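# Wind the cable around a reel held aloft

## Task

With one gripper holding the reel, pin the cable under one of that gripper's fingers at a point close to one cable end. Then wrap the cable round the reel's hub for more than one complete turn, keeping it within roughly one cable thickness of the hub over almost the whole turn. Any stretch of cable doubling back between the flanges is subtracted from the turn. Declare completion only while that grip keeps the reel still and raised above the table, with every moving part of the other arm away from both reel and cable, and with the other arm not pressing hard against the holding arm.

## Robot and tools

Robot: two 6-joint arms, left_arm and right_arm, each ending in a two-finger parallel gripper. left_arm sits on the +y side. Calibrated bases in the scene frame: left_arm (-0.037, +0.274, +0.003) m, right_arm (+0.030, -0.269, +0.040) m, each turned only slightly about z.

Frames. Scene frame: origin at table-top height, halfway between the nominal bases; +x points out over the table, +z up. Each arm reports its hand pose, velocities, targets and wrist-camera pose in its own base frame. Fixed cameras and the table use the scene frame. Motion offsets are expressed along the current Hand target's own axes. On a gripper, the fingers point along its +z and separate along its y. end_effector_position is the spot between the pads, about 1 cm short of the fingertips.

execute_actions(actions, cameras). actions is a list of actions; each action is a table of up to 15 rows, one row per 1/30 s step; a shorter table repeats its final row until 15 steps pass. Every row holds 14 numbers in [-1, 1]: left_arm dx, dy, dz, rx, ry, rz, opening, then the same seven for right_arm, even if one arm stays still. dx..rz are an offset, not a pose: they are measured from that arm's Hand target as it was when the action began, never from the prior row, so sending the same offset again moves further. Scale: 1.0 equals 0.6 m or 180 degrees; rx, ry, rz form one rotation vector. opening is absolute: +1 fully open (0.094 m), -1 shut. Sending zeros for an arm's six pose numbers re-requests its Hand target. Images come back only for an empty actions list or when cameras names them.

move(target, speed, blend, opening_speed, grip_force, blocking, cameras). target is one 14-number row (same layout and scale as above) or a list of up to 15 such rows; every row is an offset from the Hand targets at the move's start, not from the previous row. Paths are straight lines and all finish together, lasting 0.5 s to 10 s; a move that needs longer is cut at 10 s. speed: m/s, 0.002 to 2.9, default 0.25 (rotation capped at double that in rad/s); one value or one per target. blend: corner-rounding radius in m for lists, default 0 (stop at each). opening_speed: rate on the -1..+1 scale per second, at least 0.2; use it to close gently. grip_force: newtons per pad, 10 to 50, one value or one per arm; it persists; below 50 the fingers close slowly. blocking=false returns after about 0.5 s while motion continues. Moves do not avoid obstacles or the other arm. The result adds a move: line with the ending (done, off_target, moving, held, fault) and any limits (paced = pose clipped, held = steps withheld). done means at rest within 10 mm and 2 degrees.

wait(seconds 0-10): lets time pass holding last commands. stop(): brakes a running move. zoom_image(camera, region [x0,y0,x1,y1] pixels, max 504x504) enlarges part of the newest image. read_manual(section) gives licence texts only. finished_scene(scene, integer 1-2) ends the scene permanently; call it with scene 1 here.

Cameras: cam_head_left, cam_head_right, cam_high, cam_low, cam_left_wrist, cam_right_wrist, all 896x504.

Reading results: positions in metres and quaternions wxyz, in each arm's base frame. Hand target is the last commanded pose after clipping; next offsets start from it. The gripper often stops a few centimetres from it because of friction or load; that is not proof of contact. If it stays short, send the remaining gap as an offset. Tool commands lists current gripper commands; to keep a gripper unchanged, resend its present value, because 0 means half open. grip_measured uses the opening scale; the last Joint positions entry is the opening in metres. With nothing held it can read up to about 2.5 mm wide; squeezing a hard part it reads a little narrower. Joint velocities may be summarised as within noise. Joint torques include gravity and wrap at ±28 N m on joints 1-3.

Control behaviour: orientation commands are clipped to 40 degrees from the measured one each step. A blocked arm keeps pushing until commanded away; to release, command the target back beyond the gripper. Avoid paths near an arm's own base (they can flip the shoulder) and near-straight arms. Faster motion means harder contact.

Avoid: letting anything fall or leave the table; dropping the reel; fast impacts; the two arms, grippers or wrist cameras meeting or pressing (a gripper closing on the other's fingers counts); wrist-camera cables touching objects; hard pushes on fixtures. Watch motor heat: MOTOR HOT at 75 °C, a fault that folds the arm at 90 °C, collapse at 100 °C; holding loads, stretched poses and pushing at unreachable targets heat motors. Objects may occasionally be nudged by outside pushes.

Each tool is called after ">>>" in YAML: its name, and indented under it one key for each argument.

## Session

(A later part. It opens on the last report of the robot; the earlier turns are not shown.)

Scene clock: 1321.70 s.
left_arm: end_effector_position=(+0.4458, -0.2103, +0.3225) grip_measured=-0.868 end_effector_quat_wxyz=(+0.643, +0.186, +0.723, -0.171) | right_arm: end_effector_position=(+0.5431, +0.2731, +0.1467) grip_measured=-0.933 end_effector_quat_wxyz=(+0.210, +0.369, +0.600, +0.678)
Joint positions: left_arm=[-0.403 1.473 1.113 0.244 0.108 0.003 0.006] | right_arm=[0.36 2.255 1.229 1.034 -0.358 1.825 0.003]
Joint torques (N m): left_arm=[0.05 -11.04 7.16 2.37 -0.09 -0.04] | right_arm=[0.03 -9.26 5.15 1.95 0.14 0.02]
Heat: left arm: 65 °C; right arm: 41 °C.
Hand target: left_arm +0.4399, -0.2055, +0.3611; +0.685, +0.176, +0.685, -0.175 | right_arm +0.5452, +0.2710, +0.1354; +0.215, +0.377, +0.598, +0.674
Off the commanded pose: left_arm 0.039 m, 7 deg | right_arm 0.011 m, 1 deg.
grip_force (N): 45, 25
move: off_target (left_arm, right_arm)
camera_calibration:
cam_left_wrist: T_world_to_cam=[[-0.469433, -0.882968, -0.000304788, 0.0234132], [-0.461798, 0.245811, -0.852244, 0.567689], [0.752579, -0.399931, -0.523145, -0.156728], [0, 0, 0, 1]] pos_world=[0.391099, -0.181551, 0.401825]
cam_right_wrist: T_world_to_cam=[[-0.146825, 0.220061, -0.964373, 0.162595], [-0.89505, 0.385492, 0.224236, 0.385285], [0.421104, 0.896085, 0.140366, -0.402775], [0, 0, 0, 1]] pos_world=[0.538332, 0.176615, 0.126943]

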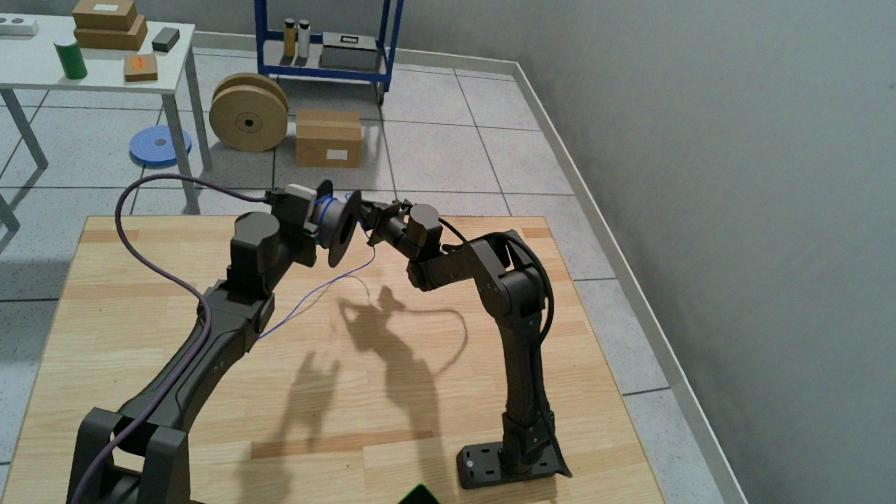

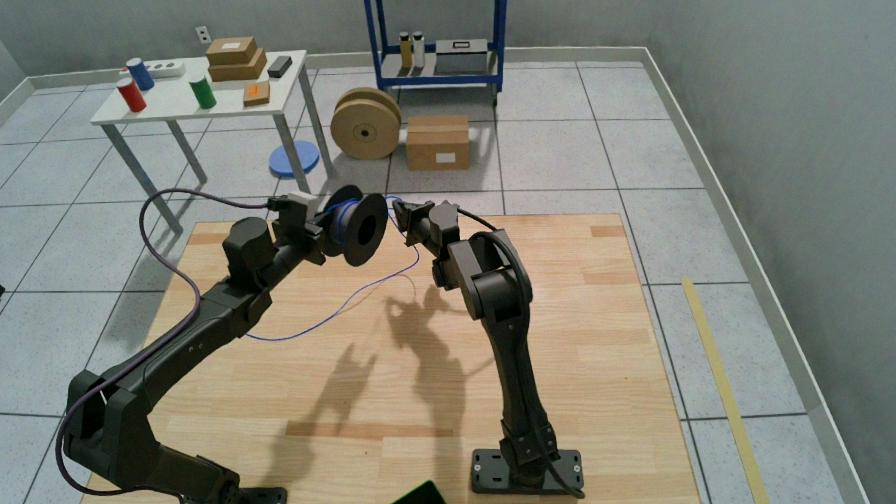

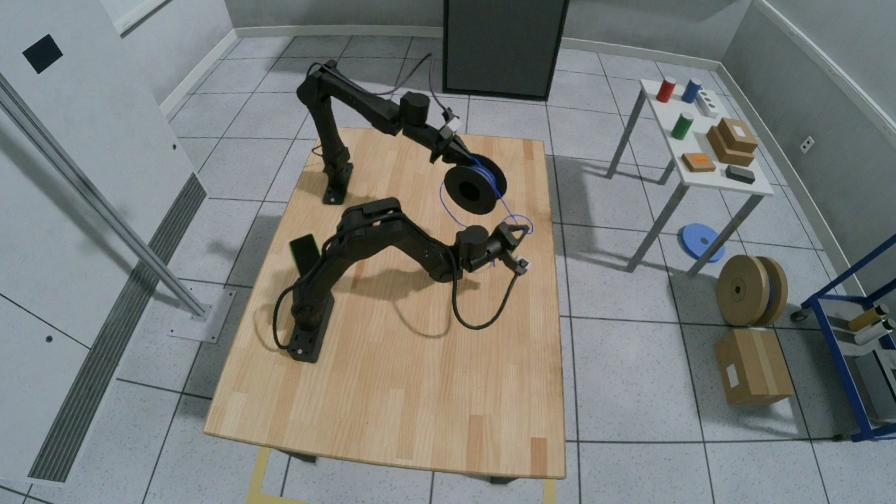

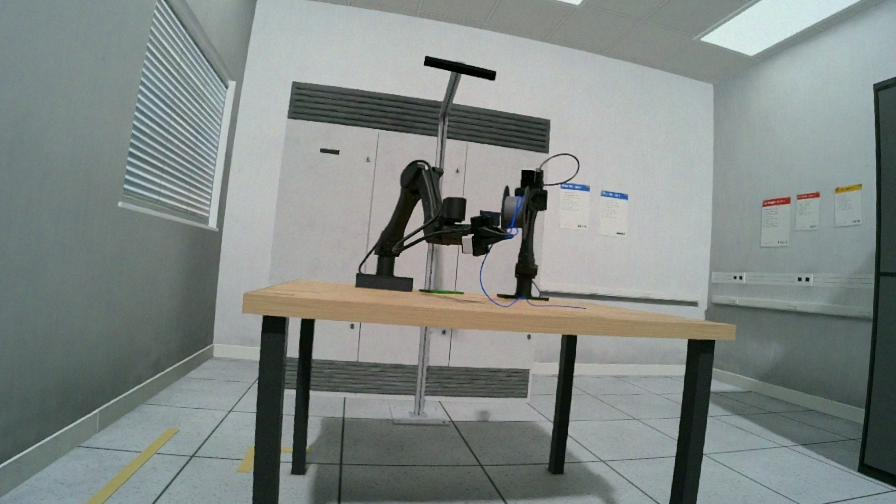

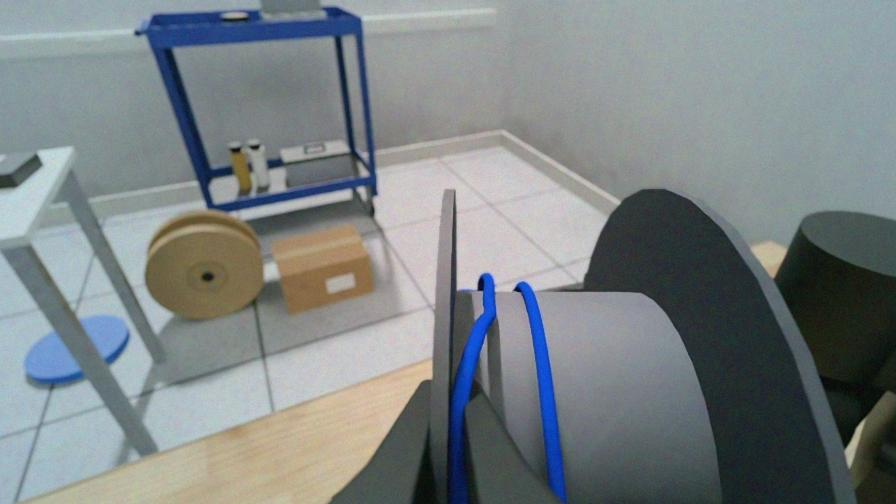

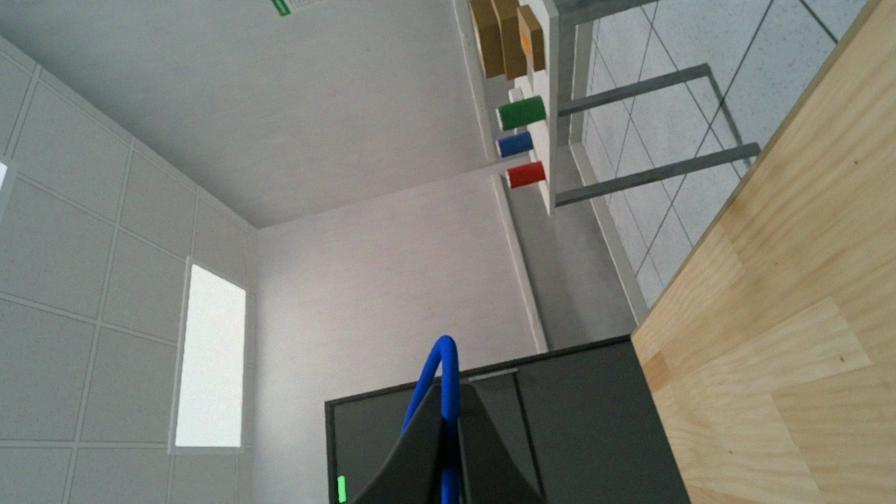

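>>> move:
  target: [0,0,0,0,0,0,-1,0.1235,-0.1215,-0.072,0,0,0,-1]
  speed: 0.1
  cameras: ["all"]

>>> zoom_image:
  camera: "cam_head_left"
  region: [280, 110, 480, 320]

>>> zoom_image:
  camera: "cam_high"
  region: [400, 90, 540, 250]

>>> zoom_image:
  camera: "cam_low"
  region: [450, 100, 620, 320]

>>> zoom_image:
  camera: "cam_left_wrist"
  region: [400, 240, 704, 504]

Scene clock: 1343.30 s.
left_arm: end_effector_position=(+0.4451, -0.2100, +0.3158) grip_measured=-0.868 end_effector_quat_wxyz=(+0.635, +0.187, +0.730, -0.170) | right_arm: end_effector_position=(+0.4549, +0.3149, +0.0926) grip_measured=-0.933 end_effector_quat_wxyz=(+0.209, +0.373, +0.600, +0.676)
Joint positions: left_arm=[-0.403 1.473 1.108 0.229 0.108 0.003 0.006] | right_arm=[0.55 2.284 0.93 1.356 -0.164 1.828 0.003]
Joint torques (N m): left_arm=[0.05 -11.36 7.41 2.51 -0.09 -0.04] | right_arm=[0.29 -7.73 3.71 2.04 0.16 0]
Heat: left arm: 68 °C; right arm: 41 °C.
Hand target: left_arm +0.4399, -0.2055, +0.3612; +0.685, +0.176, +0.685, -0.175 | right_arm +0.4542, +0.3122, +0.0835; +0.215, +0.377, +0.598, +0.674
Off the commanded pose: left_arm 0.046 m, 8 deg | right_arm 0.010 m, 1 deg.
grip_force (N): 45, 25
move: off_target (left_arm)
camera_calibration:
cam_left_wrist: T_world_to_cam=[[-0.46947, -0.882947, 0.0014716, 0.0227048], [-0.47818, 0.252851, -0.841077, 0.566803], [0.742254, -0.395564, -0.540914, -0.148389], [0, 0, 0, 1]] pos_world=[0.391835, -0.181967, 0.396426]
cam_right_wrist: T_world_to_cam=[[-0.153036, 0.221015, -0.963189, 0.0905951], [-0.891912, 0.388801, 0.230926, 0.299208], [0.425526, 0.89442, 0.137625, -0.396656], [0, 0, 0, 1]] pos_world=[0.449519, 0.218422, 0.0727553]

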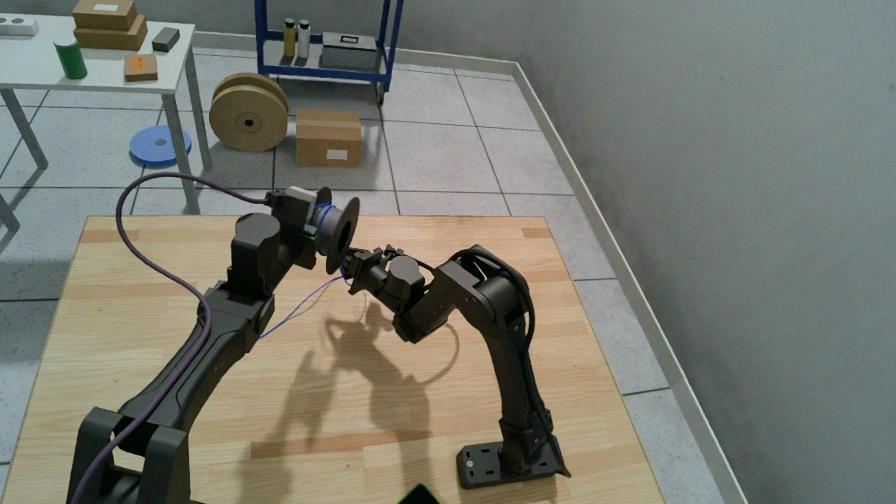

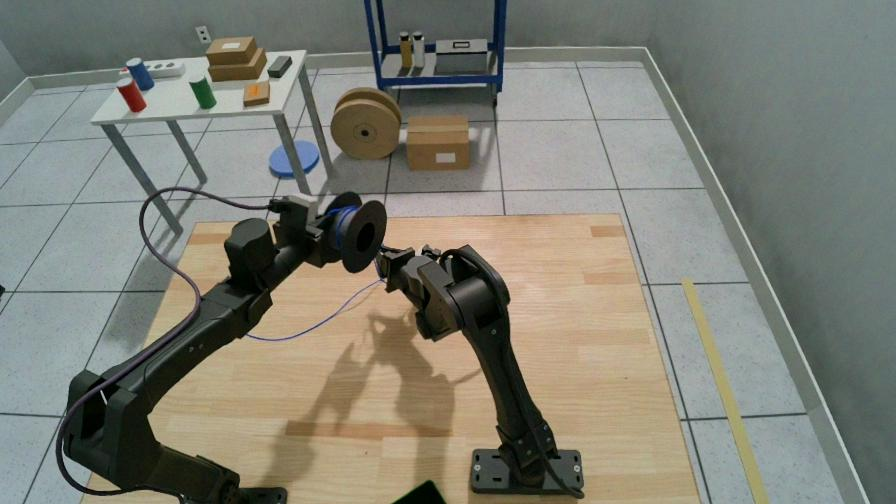

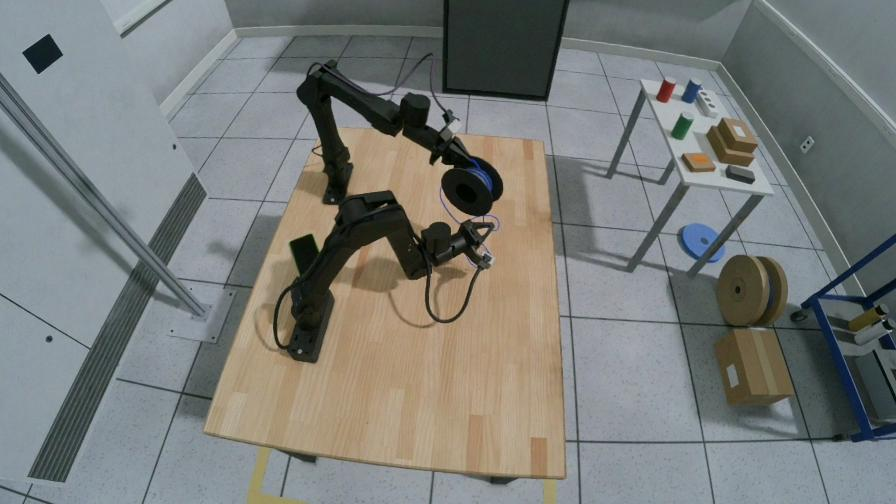

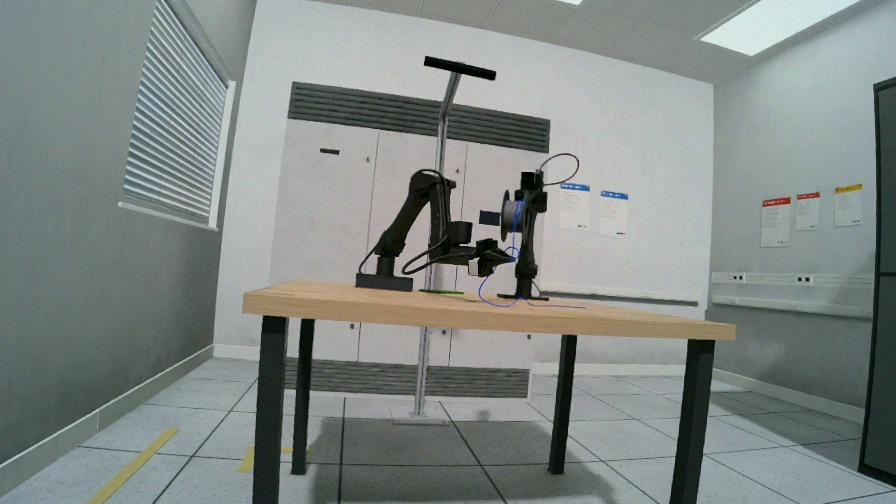

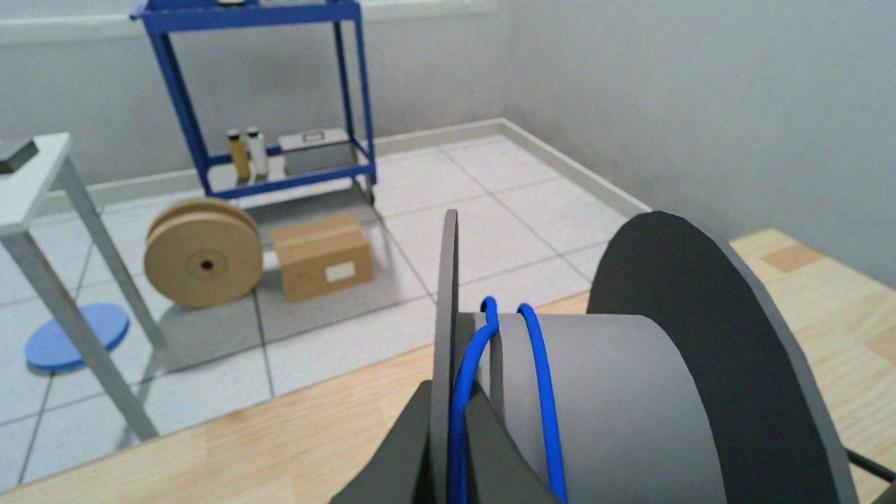

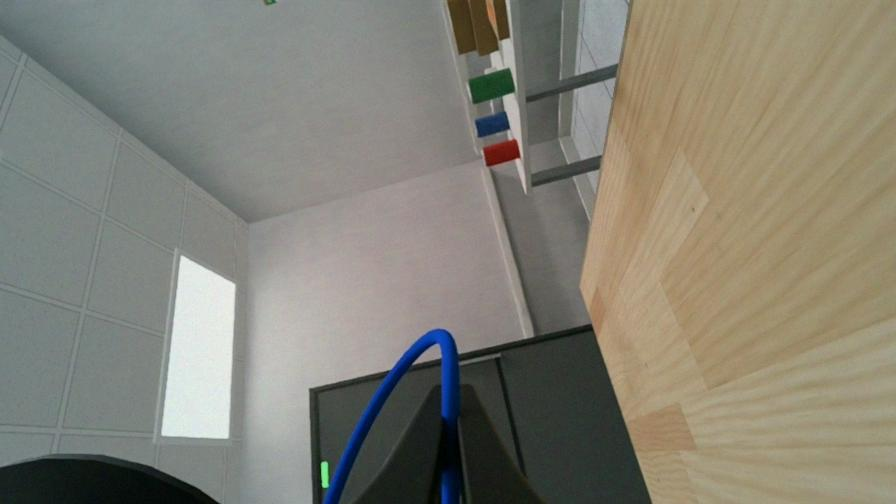

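Scaled by 2.400 from the camera's 896x504 image, which has a finer 1280x720 frame.

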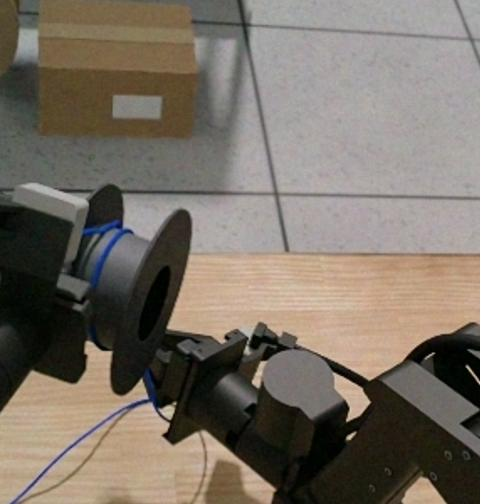

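Scaled by 3.150 from the camera's 896x504 image, which has a finer 1280x720 frame.

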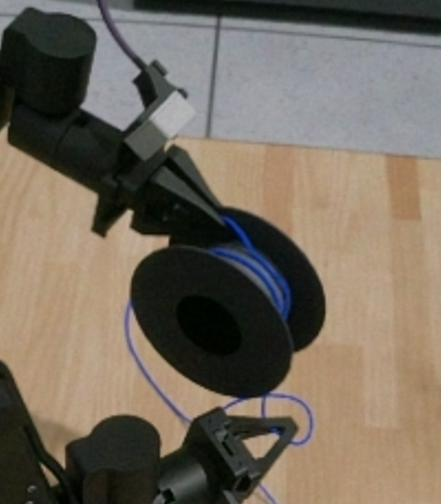

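Scaled by 2.291 from the camera's 896x504 image, which has a finer 1280x720 frame.

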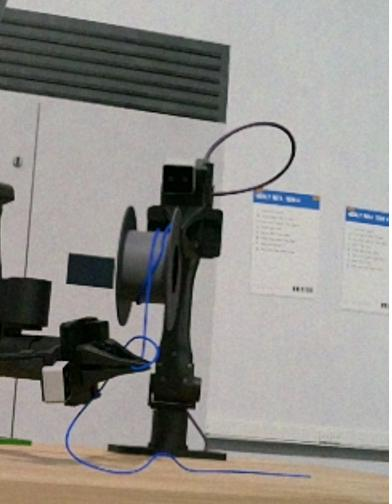

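Scaled by 1.658 from the camera's 896x504 image, which has a finer 1280x720 frame.

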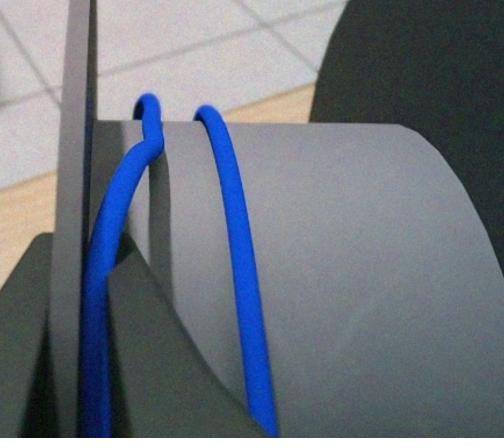

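>>> move:
  target: [0,0,0,0,0,0,-1,0,0,0,0,0,0,-0.5]
  opening_speed: 1.0
  cameras: ["cam_left_wrist","cam_low","cam_high","cam_right_wrist"]

>>> zoom_image:
  camera: "cam_high"
  region: [400, 90, 540, 250]

>>> zoom_image:
  camera: "cam_low"
  region: [450, 100, 620, 320]

>>> zoom_image:
  camera: "cam_left_wrist"
  region: [400, 240, 704, 504]

Scene clock: 1350.60 s.
left_arm: end_effector_position=(+0.4452, -0.2101, +0.3173) grip_measured=-0.868 end_effector_quat_wxyz=(+0.637, +0.187, +0.728, -0.171) | right_arm: end_effector_position=(+0.4550, +0.3148, +0.0926) grip_measured=-0.501 end_effector_quat_wxyz=(+0.209, +0.373, +0.600, +0.676)
Joint positions: left_arm=[-0.403 1.473 1.108 0.234 0.108 0.003 0.006] | right_arm=[0.55 2.284 0.93 1.356 -0.163 1.828 0.023]
Joint torques (N m): left_arm=[0.03 -11.26 7.46 2.46 -0.09 -0.04] | right_arm=[0.08 -7.79 3.84 2.06 0.12 -0.03]
Heat: left arm: 68 °C; right arm: 42 °C.
Hand target: left_arm +0.4399, -0.2055, +0.3612; +0.685, +0.176, +0.685, -0.175 | right_arm +0.4542, +0.3121, +0.0835; +0.215, +0.377, +0.598, +0.674
Off the commanded pose: left_arm 0.044 m, 8 deg | right_arm 0.010 m, 1 deg.
grip_force (N): 45, 25
move: off_target (left_arm)
camera_calibration:
cam_left_wrist: T_world_to_cam=[[-0.469438, -0.882965, 0.000982057, 0.0228752], [-0.473734, 0.250927, -0.844163, 0.566714], [0.74512, -0.396748, -0.536085, -0.150869], [0, 0, 0, 1]] pos_world=[0.391625, -0.181863, 0.397498]
cam_right_wrist: T_world_to_cam=[[-0.152856, 0.221147, -0.963187, 0.0905219], [-0.891597, 0.389521, 0.230929, 0.299034], [0.426251, 0.894073, 0.137634, -0.39686], [0, 0, 0, 1]] pos_world=[0.449617, 0.218323, 0.0727553]
Images, in order (width x height): cam_high 896x504, cam_low 896x504, cam_left_wrist 896x504, cam_right_wrist 896x504.

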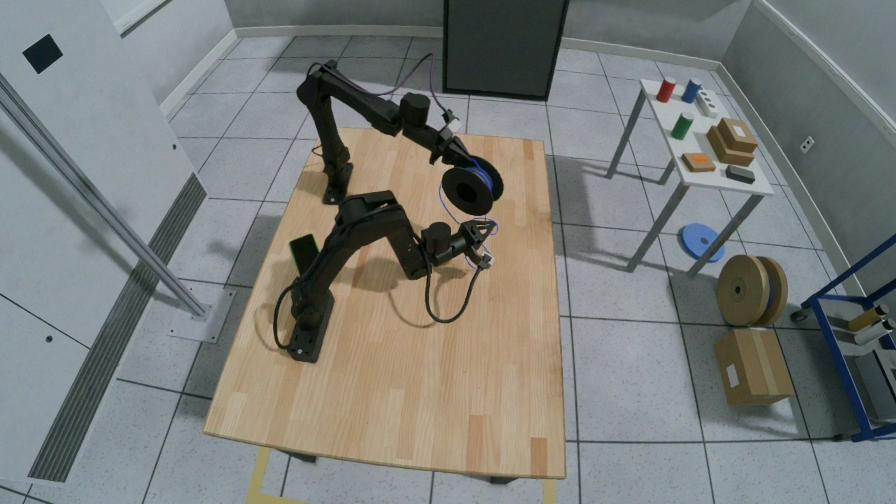

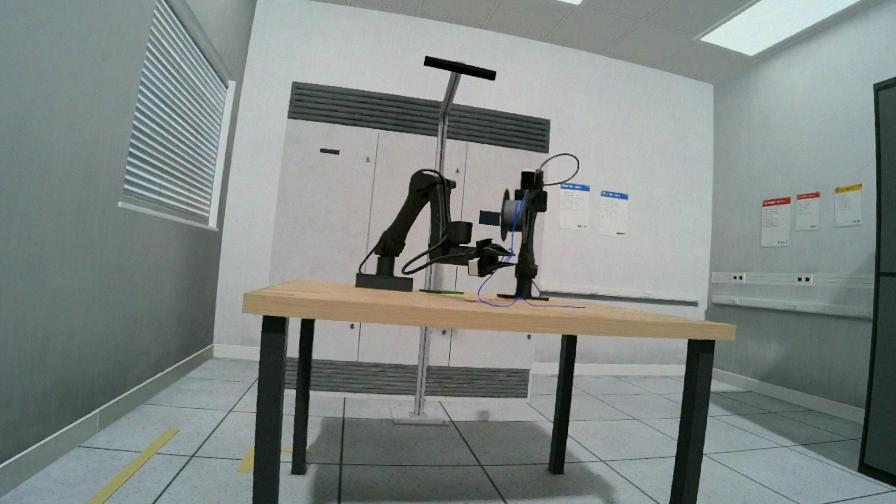

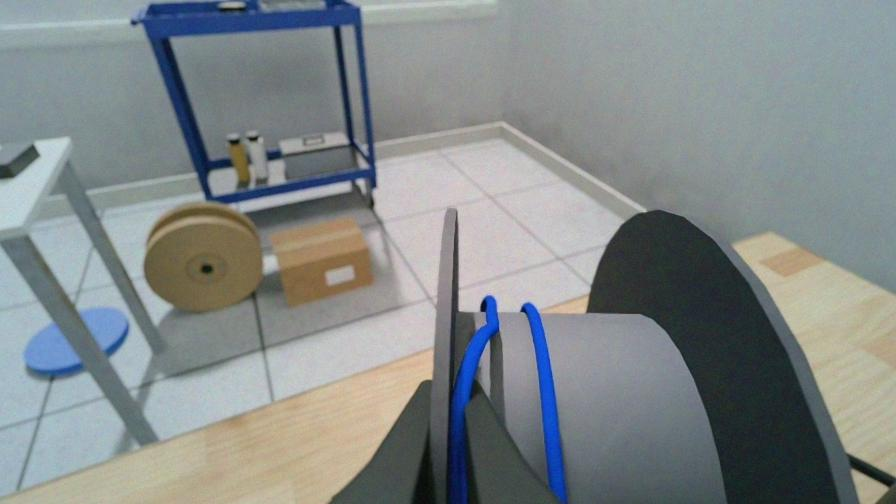

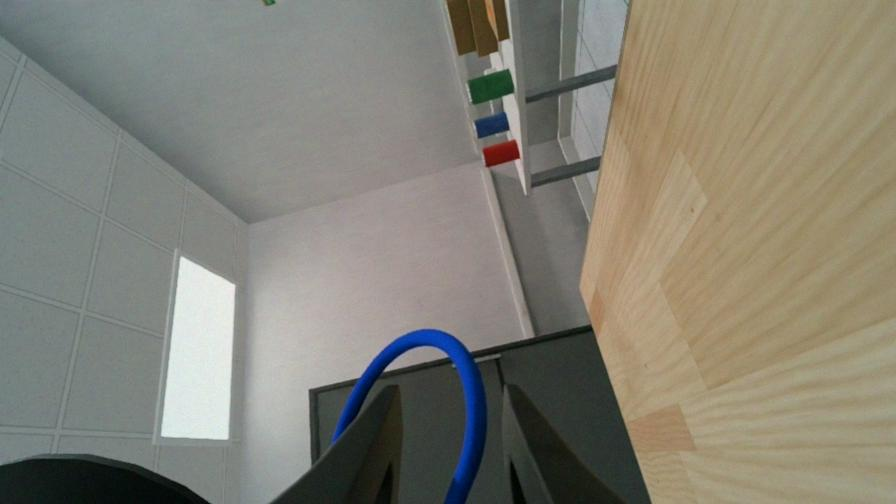

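Scaled by 3.150 from the camera's 896x504 image, which has a finer 1280x720 frame.

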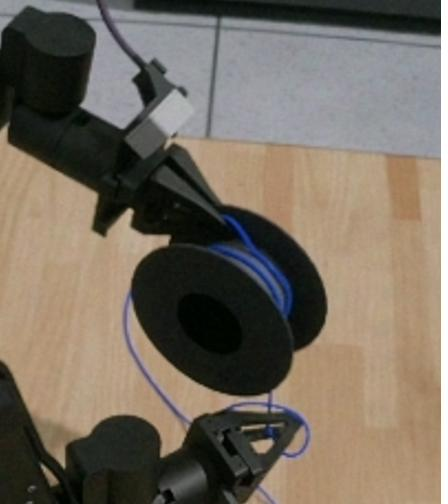

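Scaled by 2.291 from the camera's 896x504 image, which has a finer 1280x720 frame.

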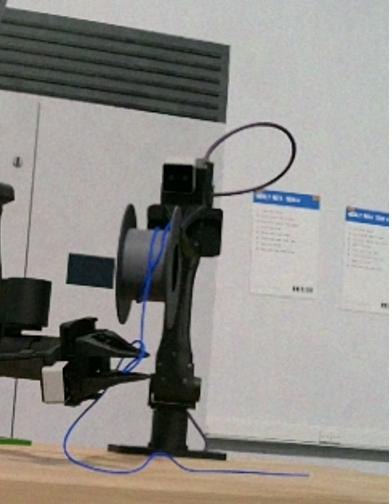

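Scaled by 1.658 from the camera's 896x504 image, which has a finer 1280x720 frame.

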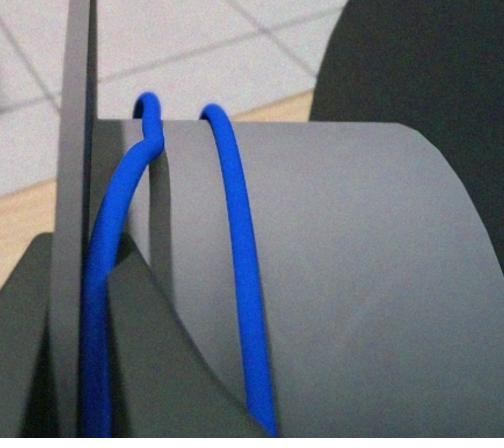

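>>> move:
  target: [0,0,0,0,0,0,-1,0,0,-0.25,0,0,0,-0.3]
  speed: 0.12
  cameras: ["cam_left_wrist","cam_low","cam_high","cam_right_wrist","cam_head_left"]

>>> zoom_image:
  camera: "cam_high"
  region: [400, 90, 540, 250]

>>> zoom_image:
  camera: "cam_low"
  region: [450, 150, 620, 320]

>>> zoom_image:
  camera: "cam_head_left"
  region: [260, 160, 420, 320]

Scene clock: 1362.10 s.
left_arm: end_effector_position=(+0.4452, -0.2100, +0.3181) grip_measured=-0.868 end_effector_quat_wxyz=(+0.638, +0.186, +0.727, -0.171) | right_arm: end_effector_position=(+0.3280, +0.2128, +0.0287) grip_measured=-0.301 end_effector_quat_wxyz=(+0.154, +0.447, +0.672, +0.570)
Joint positions: left_arm=[-0.403 1.472 1.108 0.236 0.108 0.003 0.006] | right_arm=[0.46 2.019 0.291 1.411 -0.248 1.815 0.033]
Joint torques (N m): left_arm=[0.05 -11.15 7.47 2.44 -0.09 -0.04] | right_arm=[-0.61 -9.32 2.04 3.68 -0.11 -0.18]
Heat: left arm: 67 °C; right arm: 43 °C.
Hand target: left_arm +0.4400, -0.2055, +0.3611; +0.685, +0.176, +0.685, -0.175 | right_arm +0.3395, +0.2156, +0.0833; +0.215, +0.377, +0.598, +0.674
Off the commanded pose: left_arm 0.044 m, 7 deg | right_arm 0.056 m, 18 deg.
joint sent to its limit (right arm) — joint 4 (wrist pitch), upper limit. The joint targets are off in orientation, not in position.
grip_force (N): 45, 25
move: off_target (left_arm, right_arm)
camera_calibration:
cam_left_wrist: T_world_to_cam=[[-0.469406, -0.882982, 0.000730067, 0.0229944], [-0.471641, 0.250032, -0.8456, 0.566689], [0.746467, -0.397274, -0.533817, -0.151719], [0, 0, 0, 1]] pos_world=[0.39132, -0.181661, 0.398185]
cam_right_wrist: T_world_to_cam=[[-0.413692, 0.0785593, -0.907021, 0.14653], [-0.801225, 0.441668, 0.403692, 0.194425], [0.432316, 0.893732, -0.119771, -0.237261], [0, 0, 0, 1]] pos_world=[0.318969, 0.114665, 0.0260008]
Images, in order (width x height): cam_head_left 896x504, cam_high 896x504, cam_low 896x504, cam_left_wrist 896x504, cam_right_wrist 896x504.

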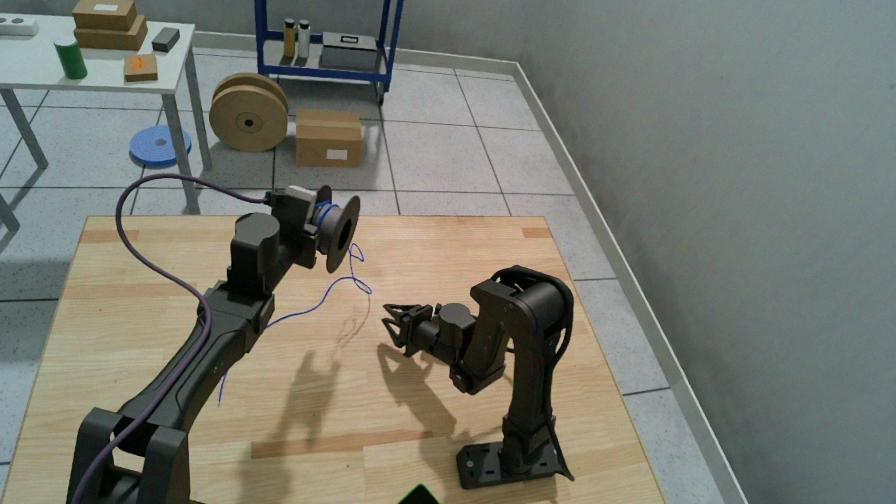

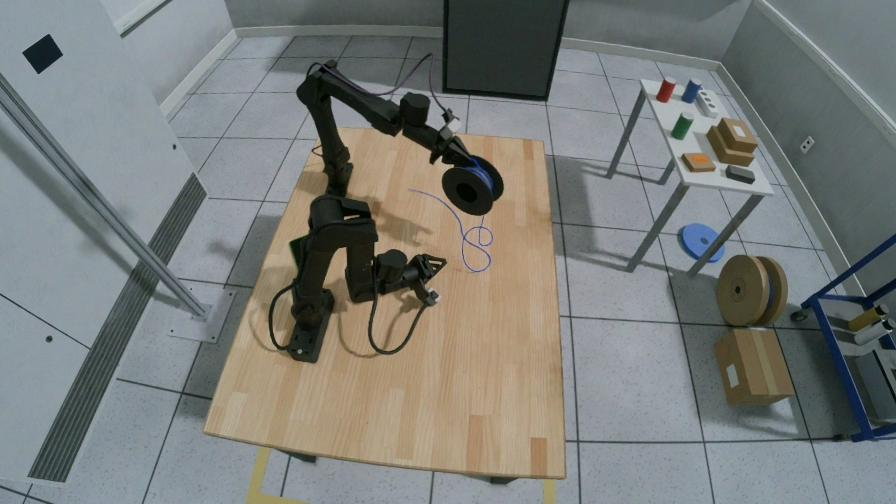

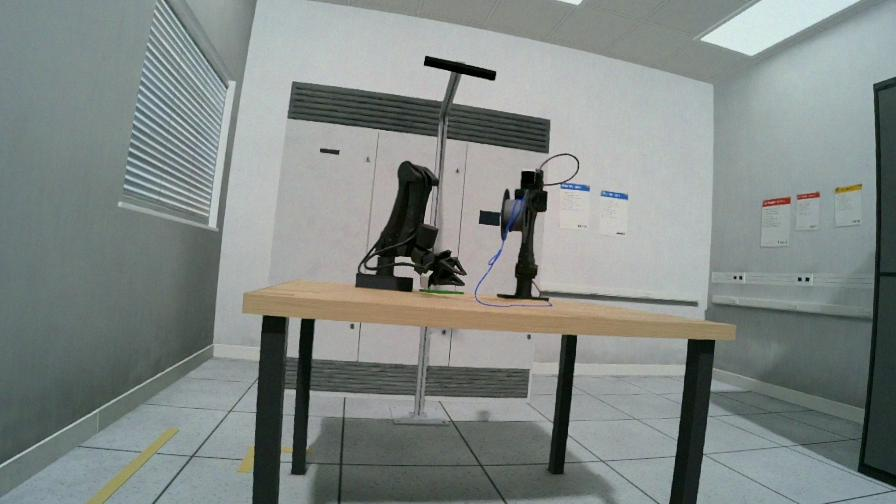

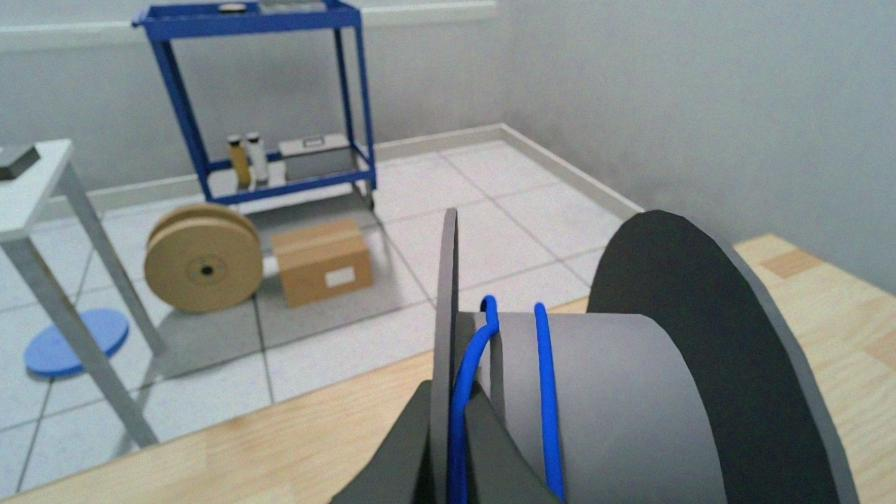

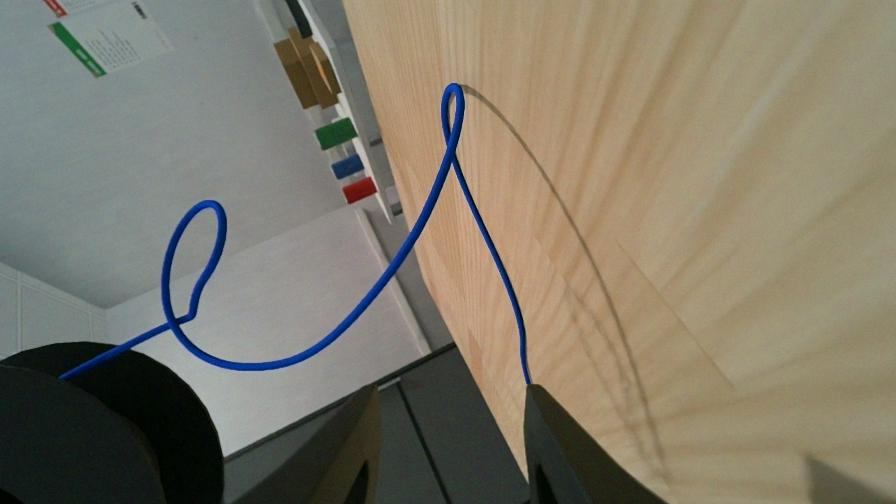

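Scaled by 3.150 from the camera's 896x504 image, which has a finer 1280x720 frame.

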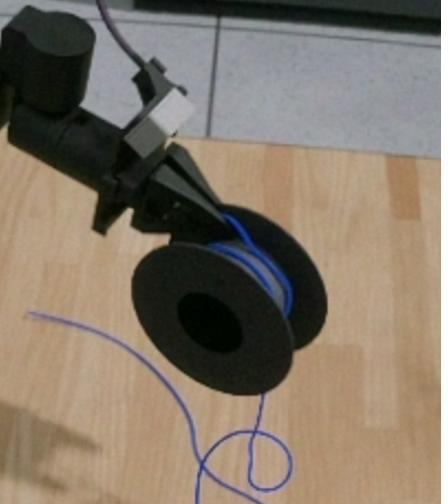

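Scaled by 2.965 from the camera's 896x504 image, which has a finer 1280x720 frame.

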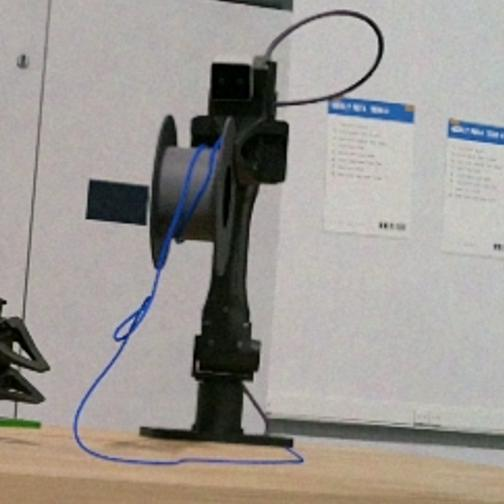

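Scaled by 3.150 from the camera's 896x504 image, which has a finer 1280x720 frame.

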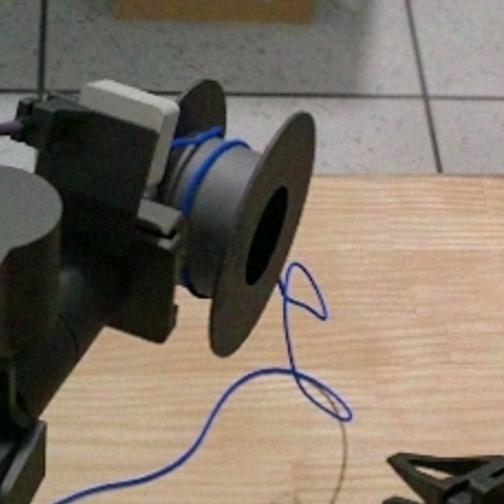

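>>> move:
  target:
    - [0,0,0,0,0,0,-1,0.017,0.128,-0.099,0,0,-0.583,-0.3]
    - [0,0,0,0,0,0,-1,0.017,0.1455,-0.146,0.4455,0.342,-0.4455,-0.3]
  speed: 0.4
  blend: [0.02,0]
  cameras: ["cam_head_left","cam_right_wrist"]

Scene clock: 1388.67 s.
left_arm: end_effector_position=(+0.4452, -0.2100, +0.3181) grip_measured=-0.868 end_effector_quat_wxyz=(+0.638, +0.186, +0.727, -0.171) | right_arm: end_effector_position=(+0.2753, +0.1469, +0.1668) grip_measured=-0.301 end_effector_quat_wxyz=(-0.003, -0.344, +0.939, +0.000)
Joint positions: left_arm=[-0.403 1.472 1.108 0.236 0.108 0.003 0.006] | right_arm=[0.486 1.74 1.654 -1.49 -0.001 -0.217 0.033]
Joint torques (N m): left_arm=[0.03 -11.14 7.47 2.44 -0.09 -0.03] | right_arm=[0.62 -5.87 7.99 -0.08 0.09 0.14]
Heat: left arm: 66 °C; right arm: 47 °C.
Hand target: left_arm +0.4400, -0.2055, +0.3611; +0.685, +0.176, +0.685, -0.175 | right_arm +0.2801, +0.1499, +0.1703; +0.002, -0.343, +0.939, -0.004
Off the commanded pose: left_arm 0.044 m, 7 deg | right_arm 0.007 m, 1 deg.
grip_force (N): 45, 25
move: off_target (left_arm)
camera_calibration:
cam_right_wrist: T_world_to_cam=[[0.635158, -0.771829, -0.0292275, -0.0551259], [-0.691412, -0.585033, 0.423894, 0.24282], [-0.344273, -0.249031, -0.90524, 0.373638], [0, 0, 0, 1]] pos_world=[0.331536, 0.192557, 0.233691]
Images, in order (width x height): cam_head_left 896x504, cam_right_wrist 896x504.

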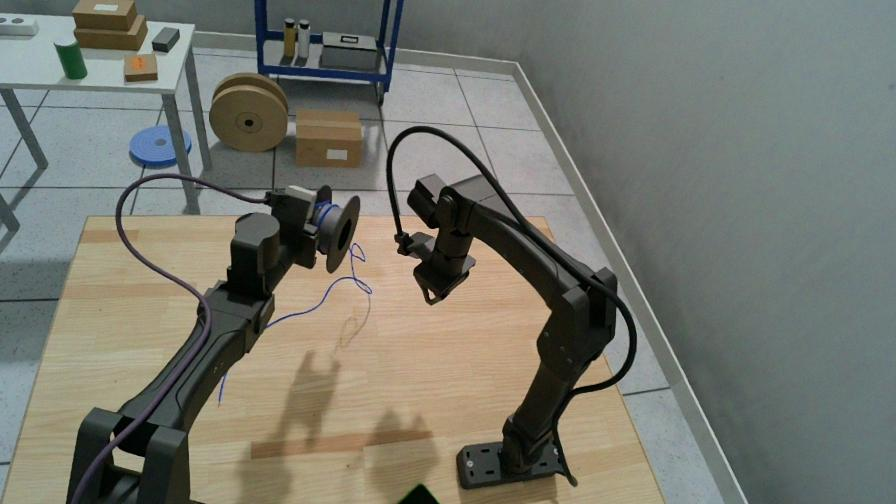

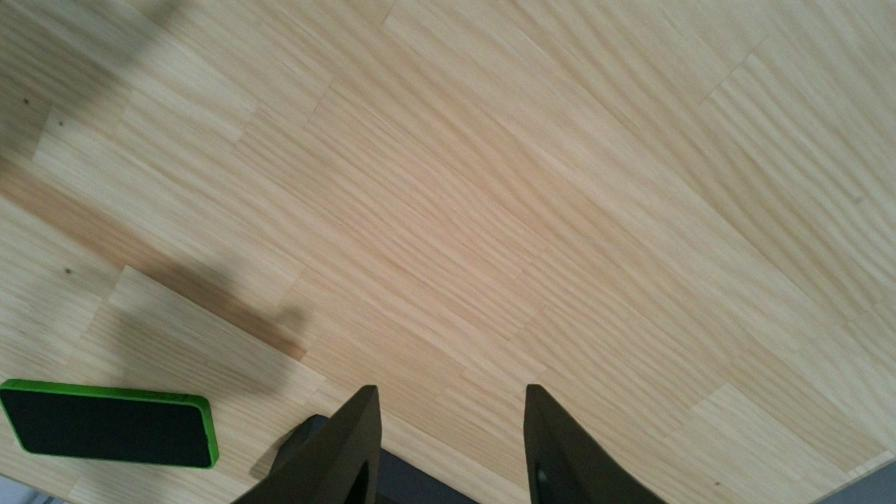

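>>> execute_actions:
  actions: []
  cameras: ["cam_head_left","cam_head_right","cam_low"]

>>> zoom_image:
  camera: "cam_head_left"
  region: [300, 220, 440, 360]

>>> zoom_image:
  camera: "cam_head_right"
  region: [320, 230, 460, 370]

Scene clock: 1401.50 s.
left_arm: end_effector_position=(+0.4452, -0.2100, +0.3181) grip_measured=-0.868 end_effector_quat_wxyz=(+0.638, +0.186, +0.727, -0.171) | right_arm: end_effector_position=(+0.2751, +0.1467, +0.1668) grip_measured=-0.301 end_effector_quat_wxyz=(-0.004, -0.344, +0.939, +0.000)
Joint positions: left_arm=[-0.403 1.472 1.108 0.236 0.108 0.003 0.006] | right_arm=[0.486 1.74 1.654 -1.491 -0.001 -0.217 0.033]
Joint velocities: within noise
Joint torques (N m): left_arm=[0.05 -11.15 7.46 2.44 -0.09 -0.04] | right_arm=[0.58 -6.05 8.01 -0.05 0.04 0.11]
Heat: left arm: 66 °C; right arm: 43 °C.
Hand target: left_arm +0.4400, -0.2055, +0.3611; +0.685, +0.176, +0.685, -0.175 | right_arm +0.2801, +0.1498, +0.1703; +0.002, -0.343, +0.939, -0.004
Tool commands: left_gripper/opening=-1.0 right_gripper/opening=-0.3
Off the commanded pose: left_arm 0.044 m, 7 deg | right_arm 0.007 m, 1 deg.
grip_force (N): 45, 25
Images, in order (width x height): cam_head_left 896x504, cam_head_right 896x504, cam_low 896x504.

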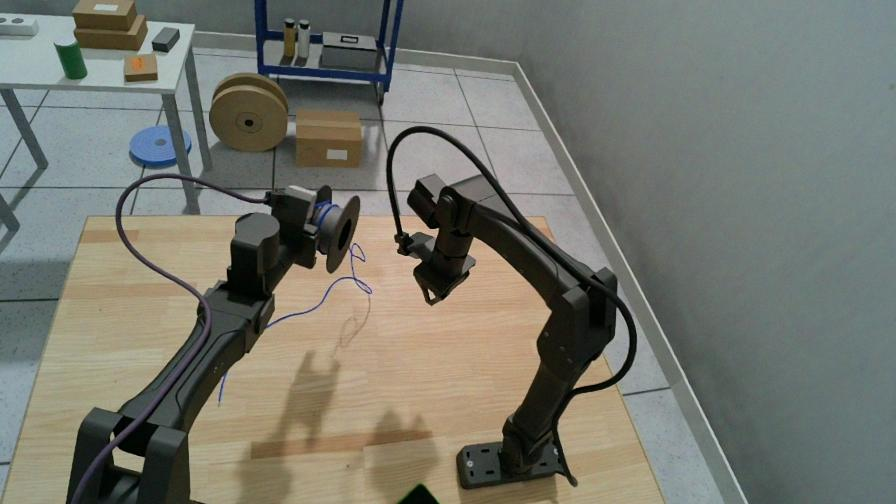

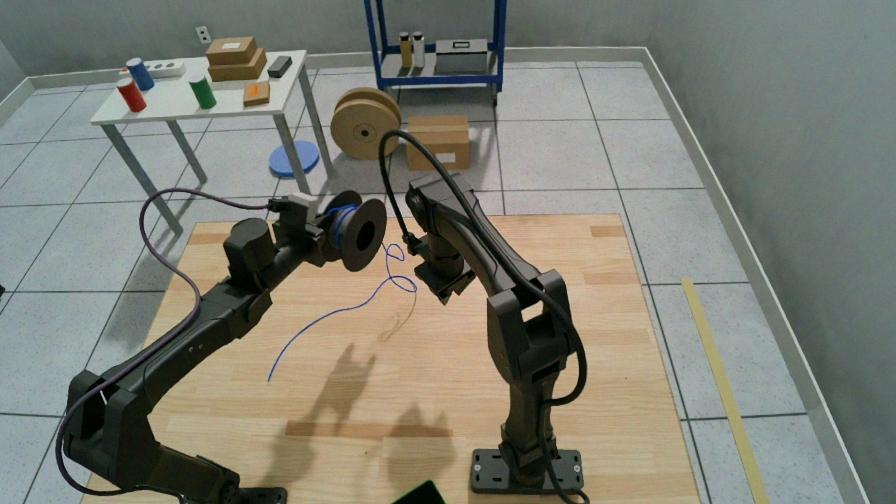

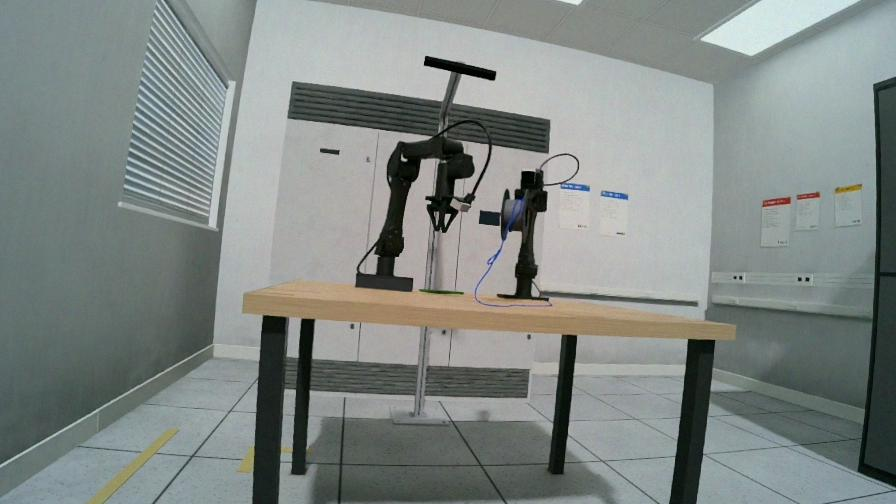

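Scaled by 3.600 from the camera's 896x504 image, which has a finer 1280x720 frame.

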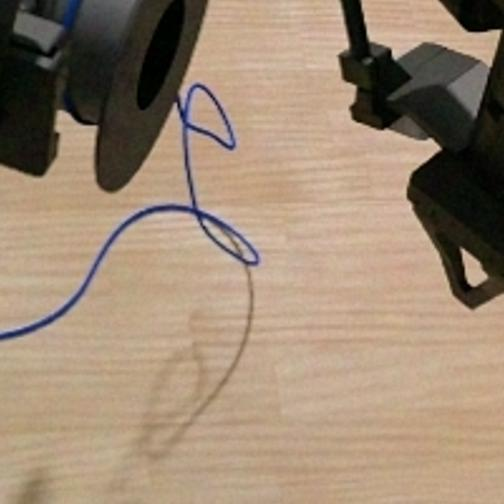

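Scaled by 3.600 from the camera's 896x504 image, which has a finer 1280x720 frame.

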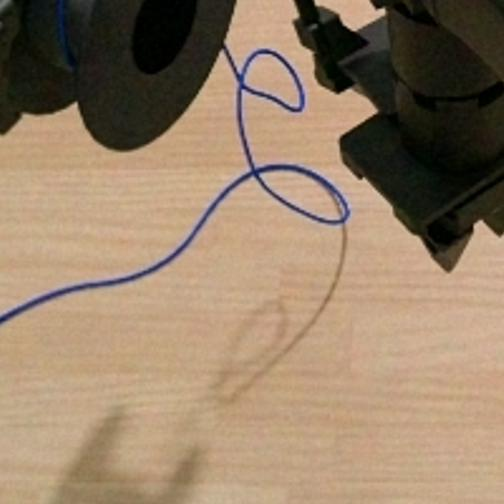

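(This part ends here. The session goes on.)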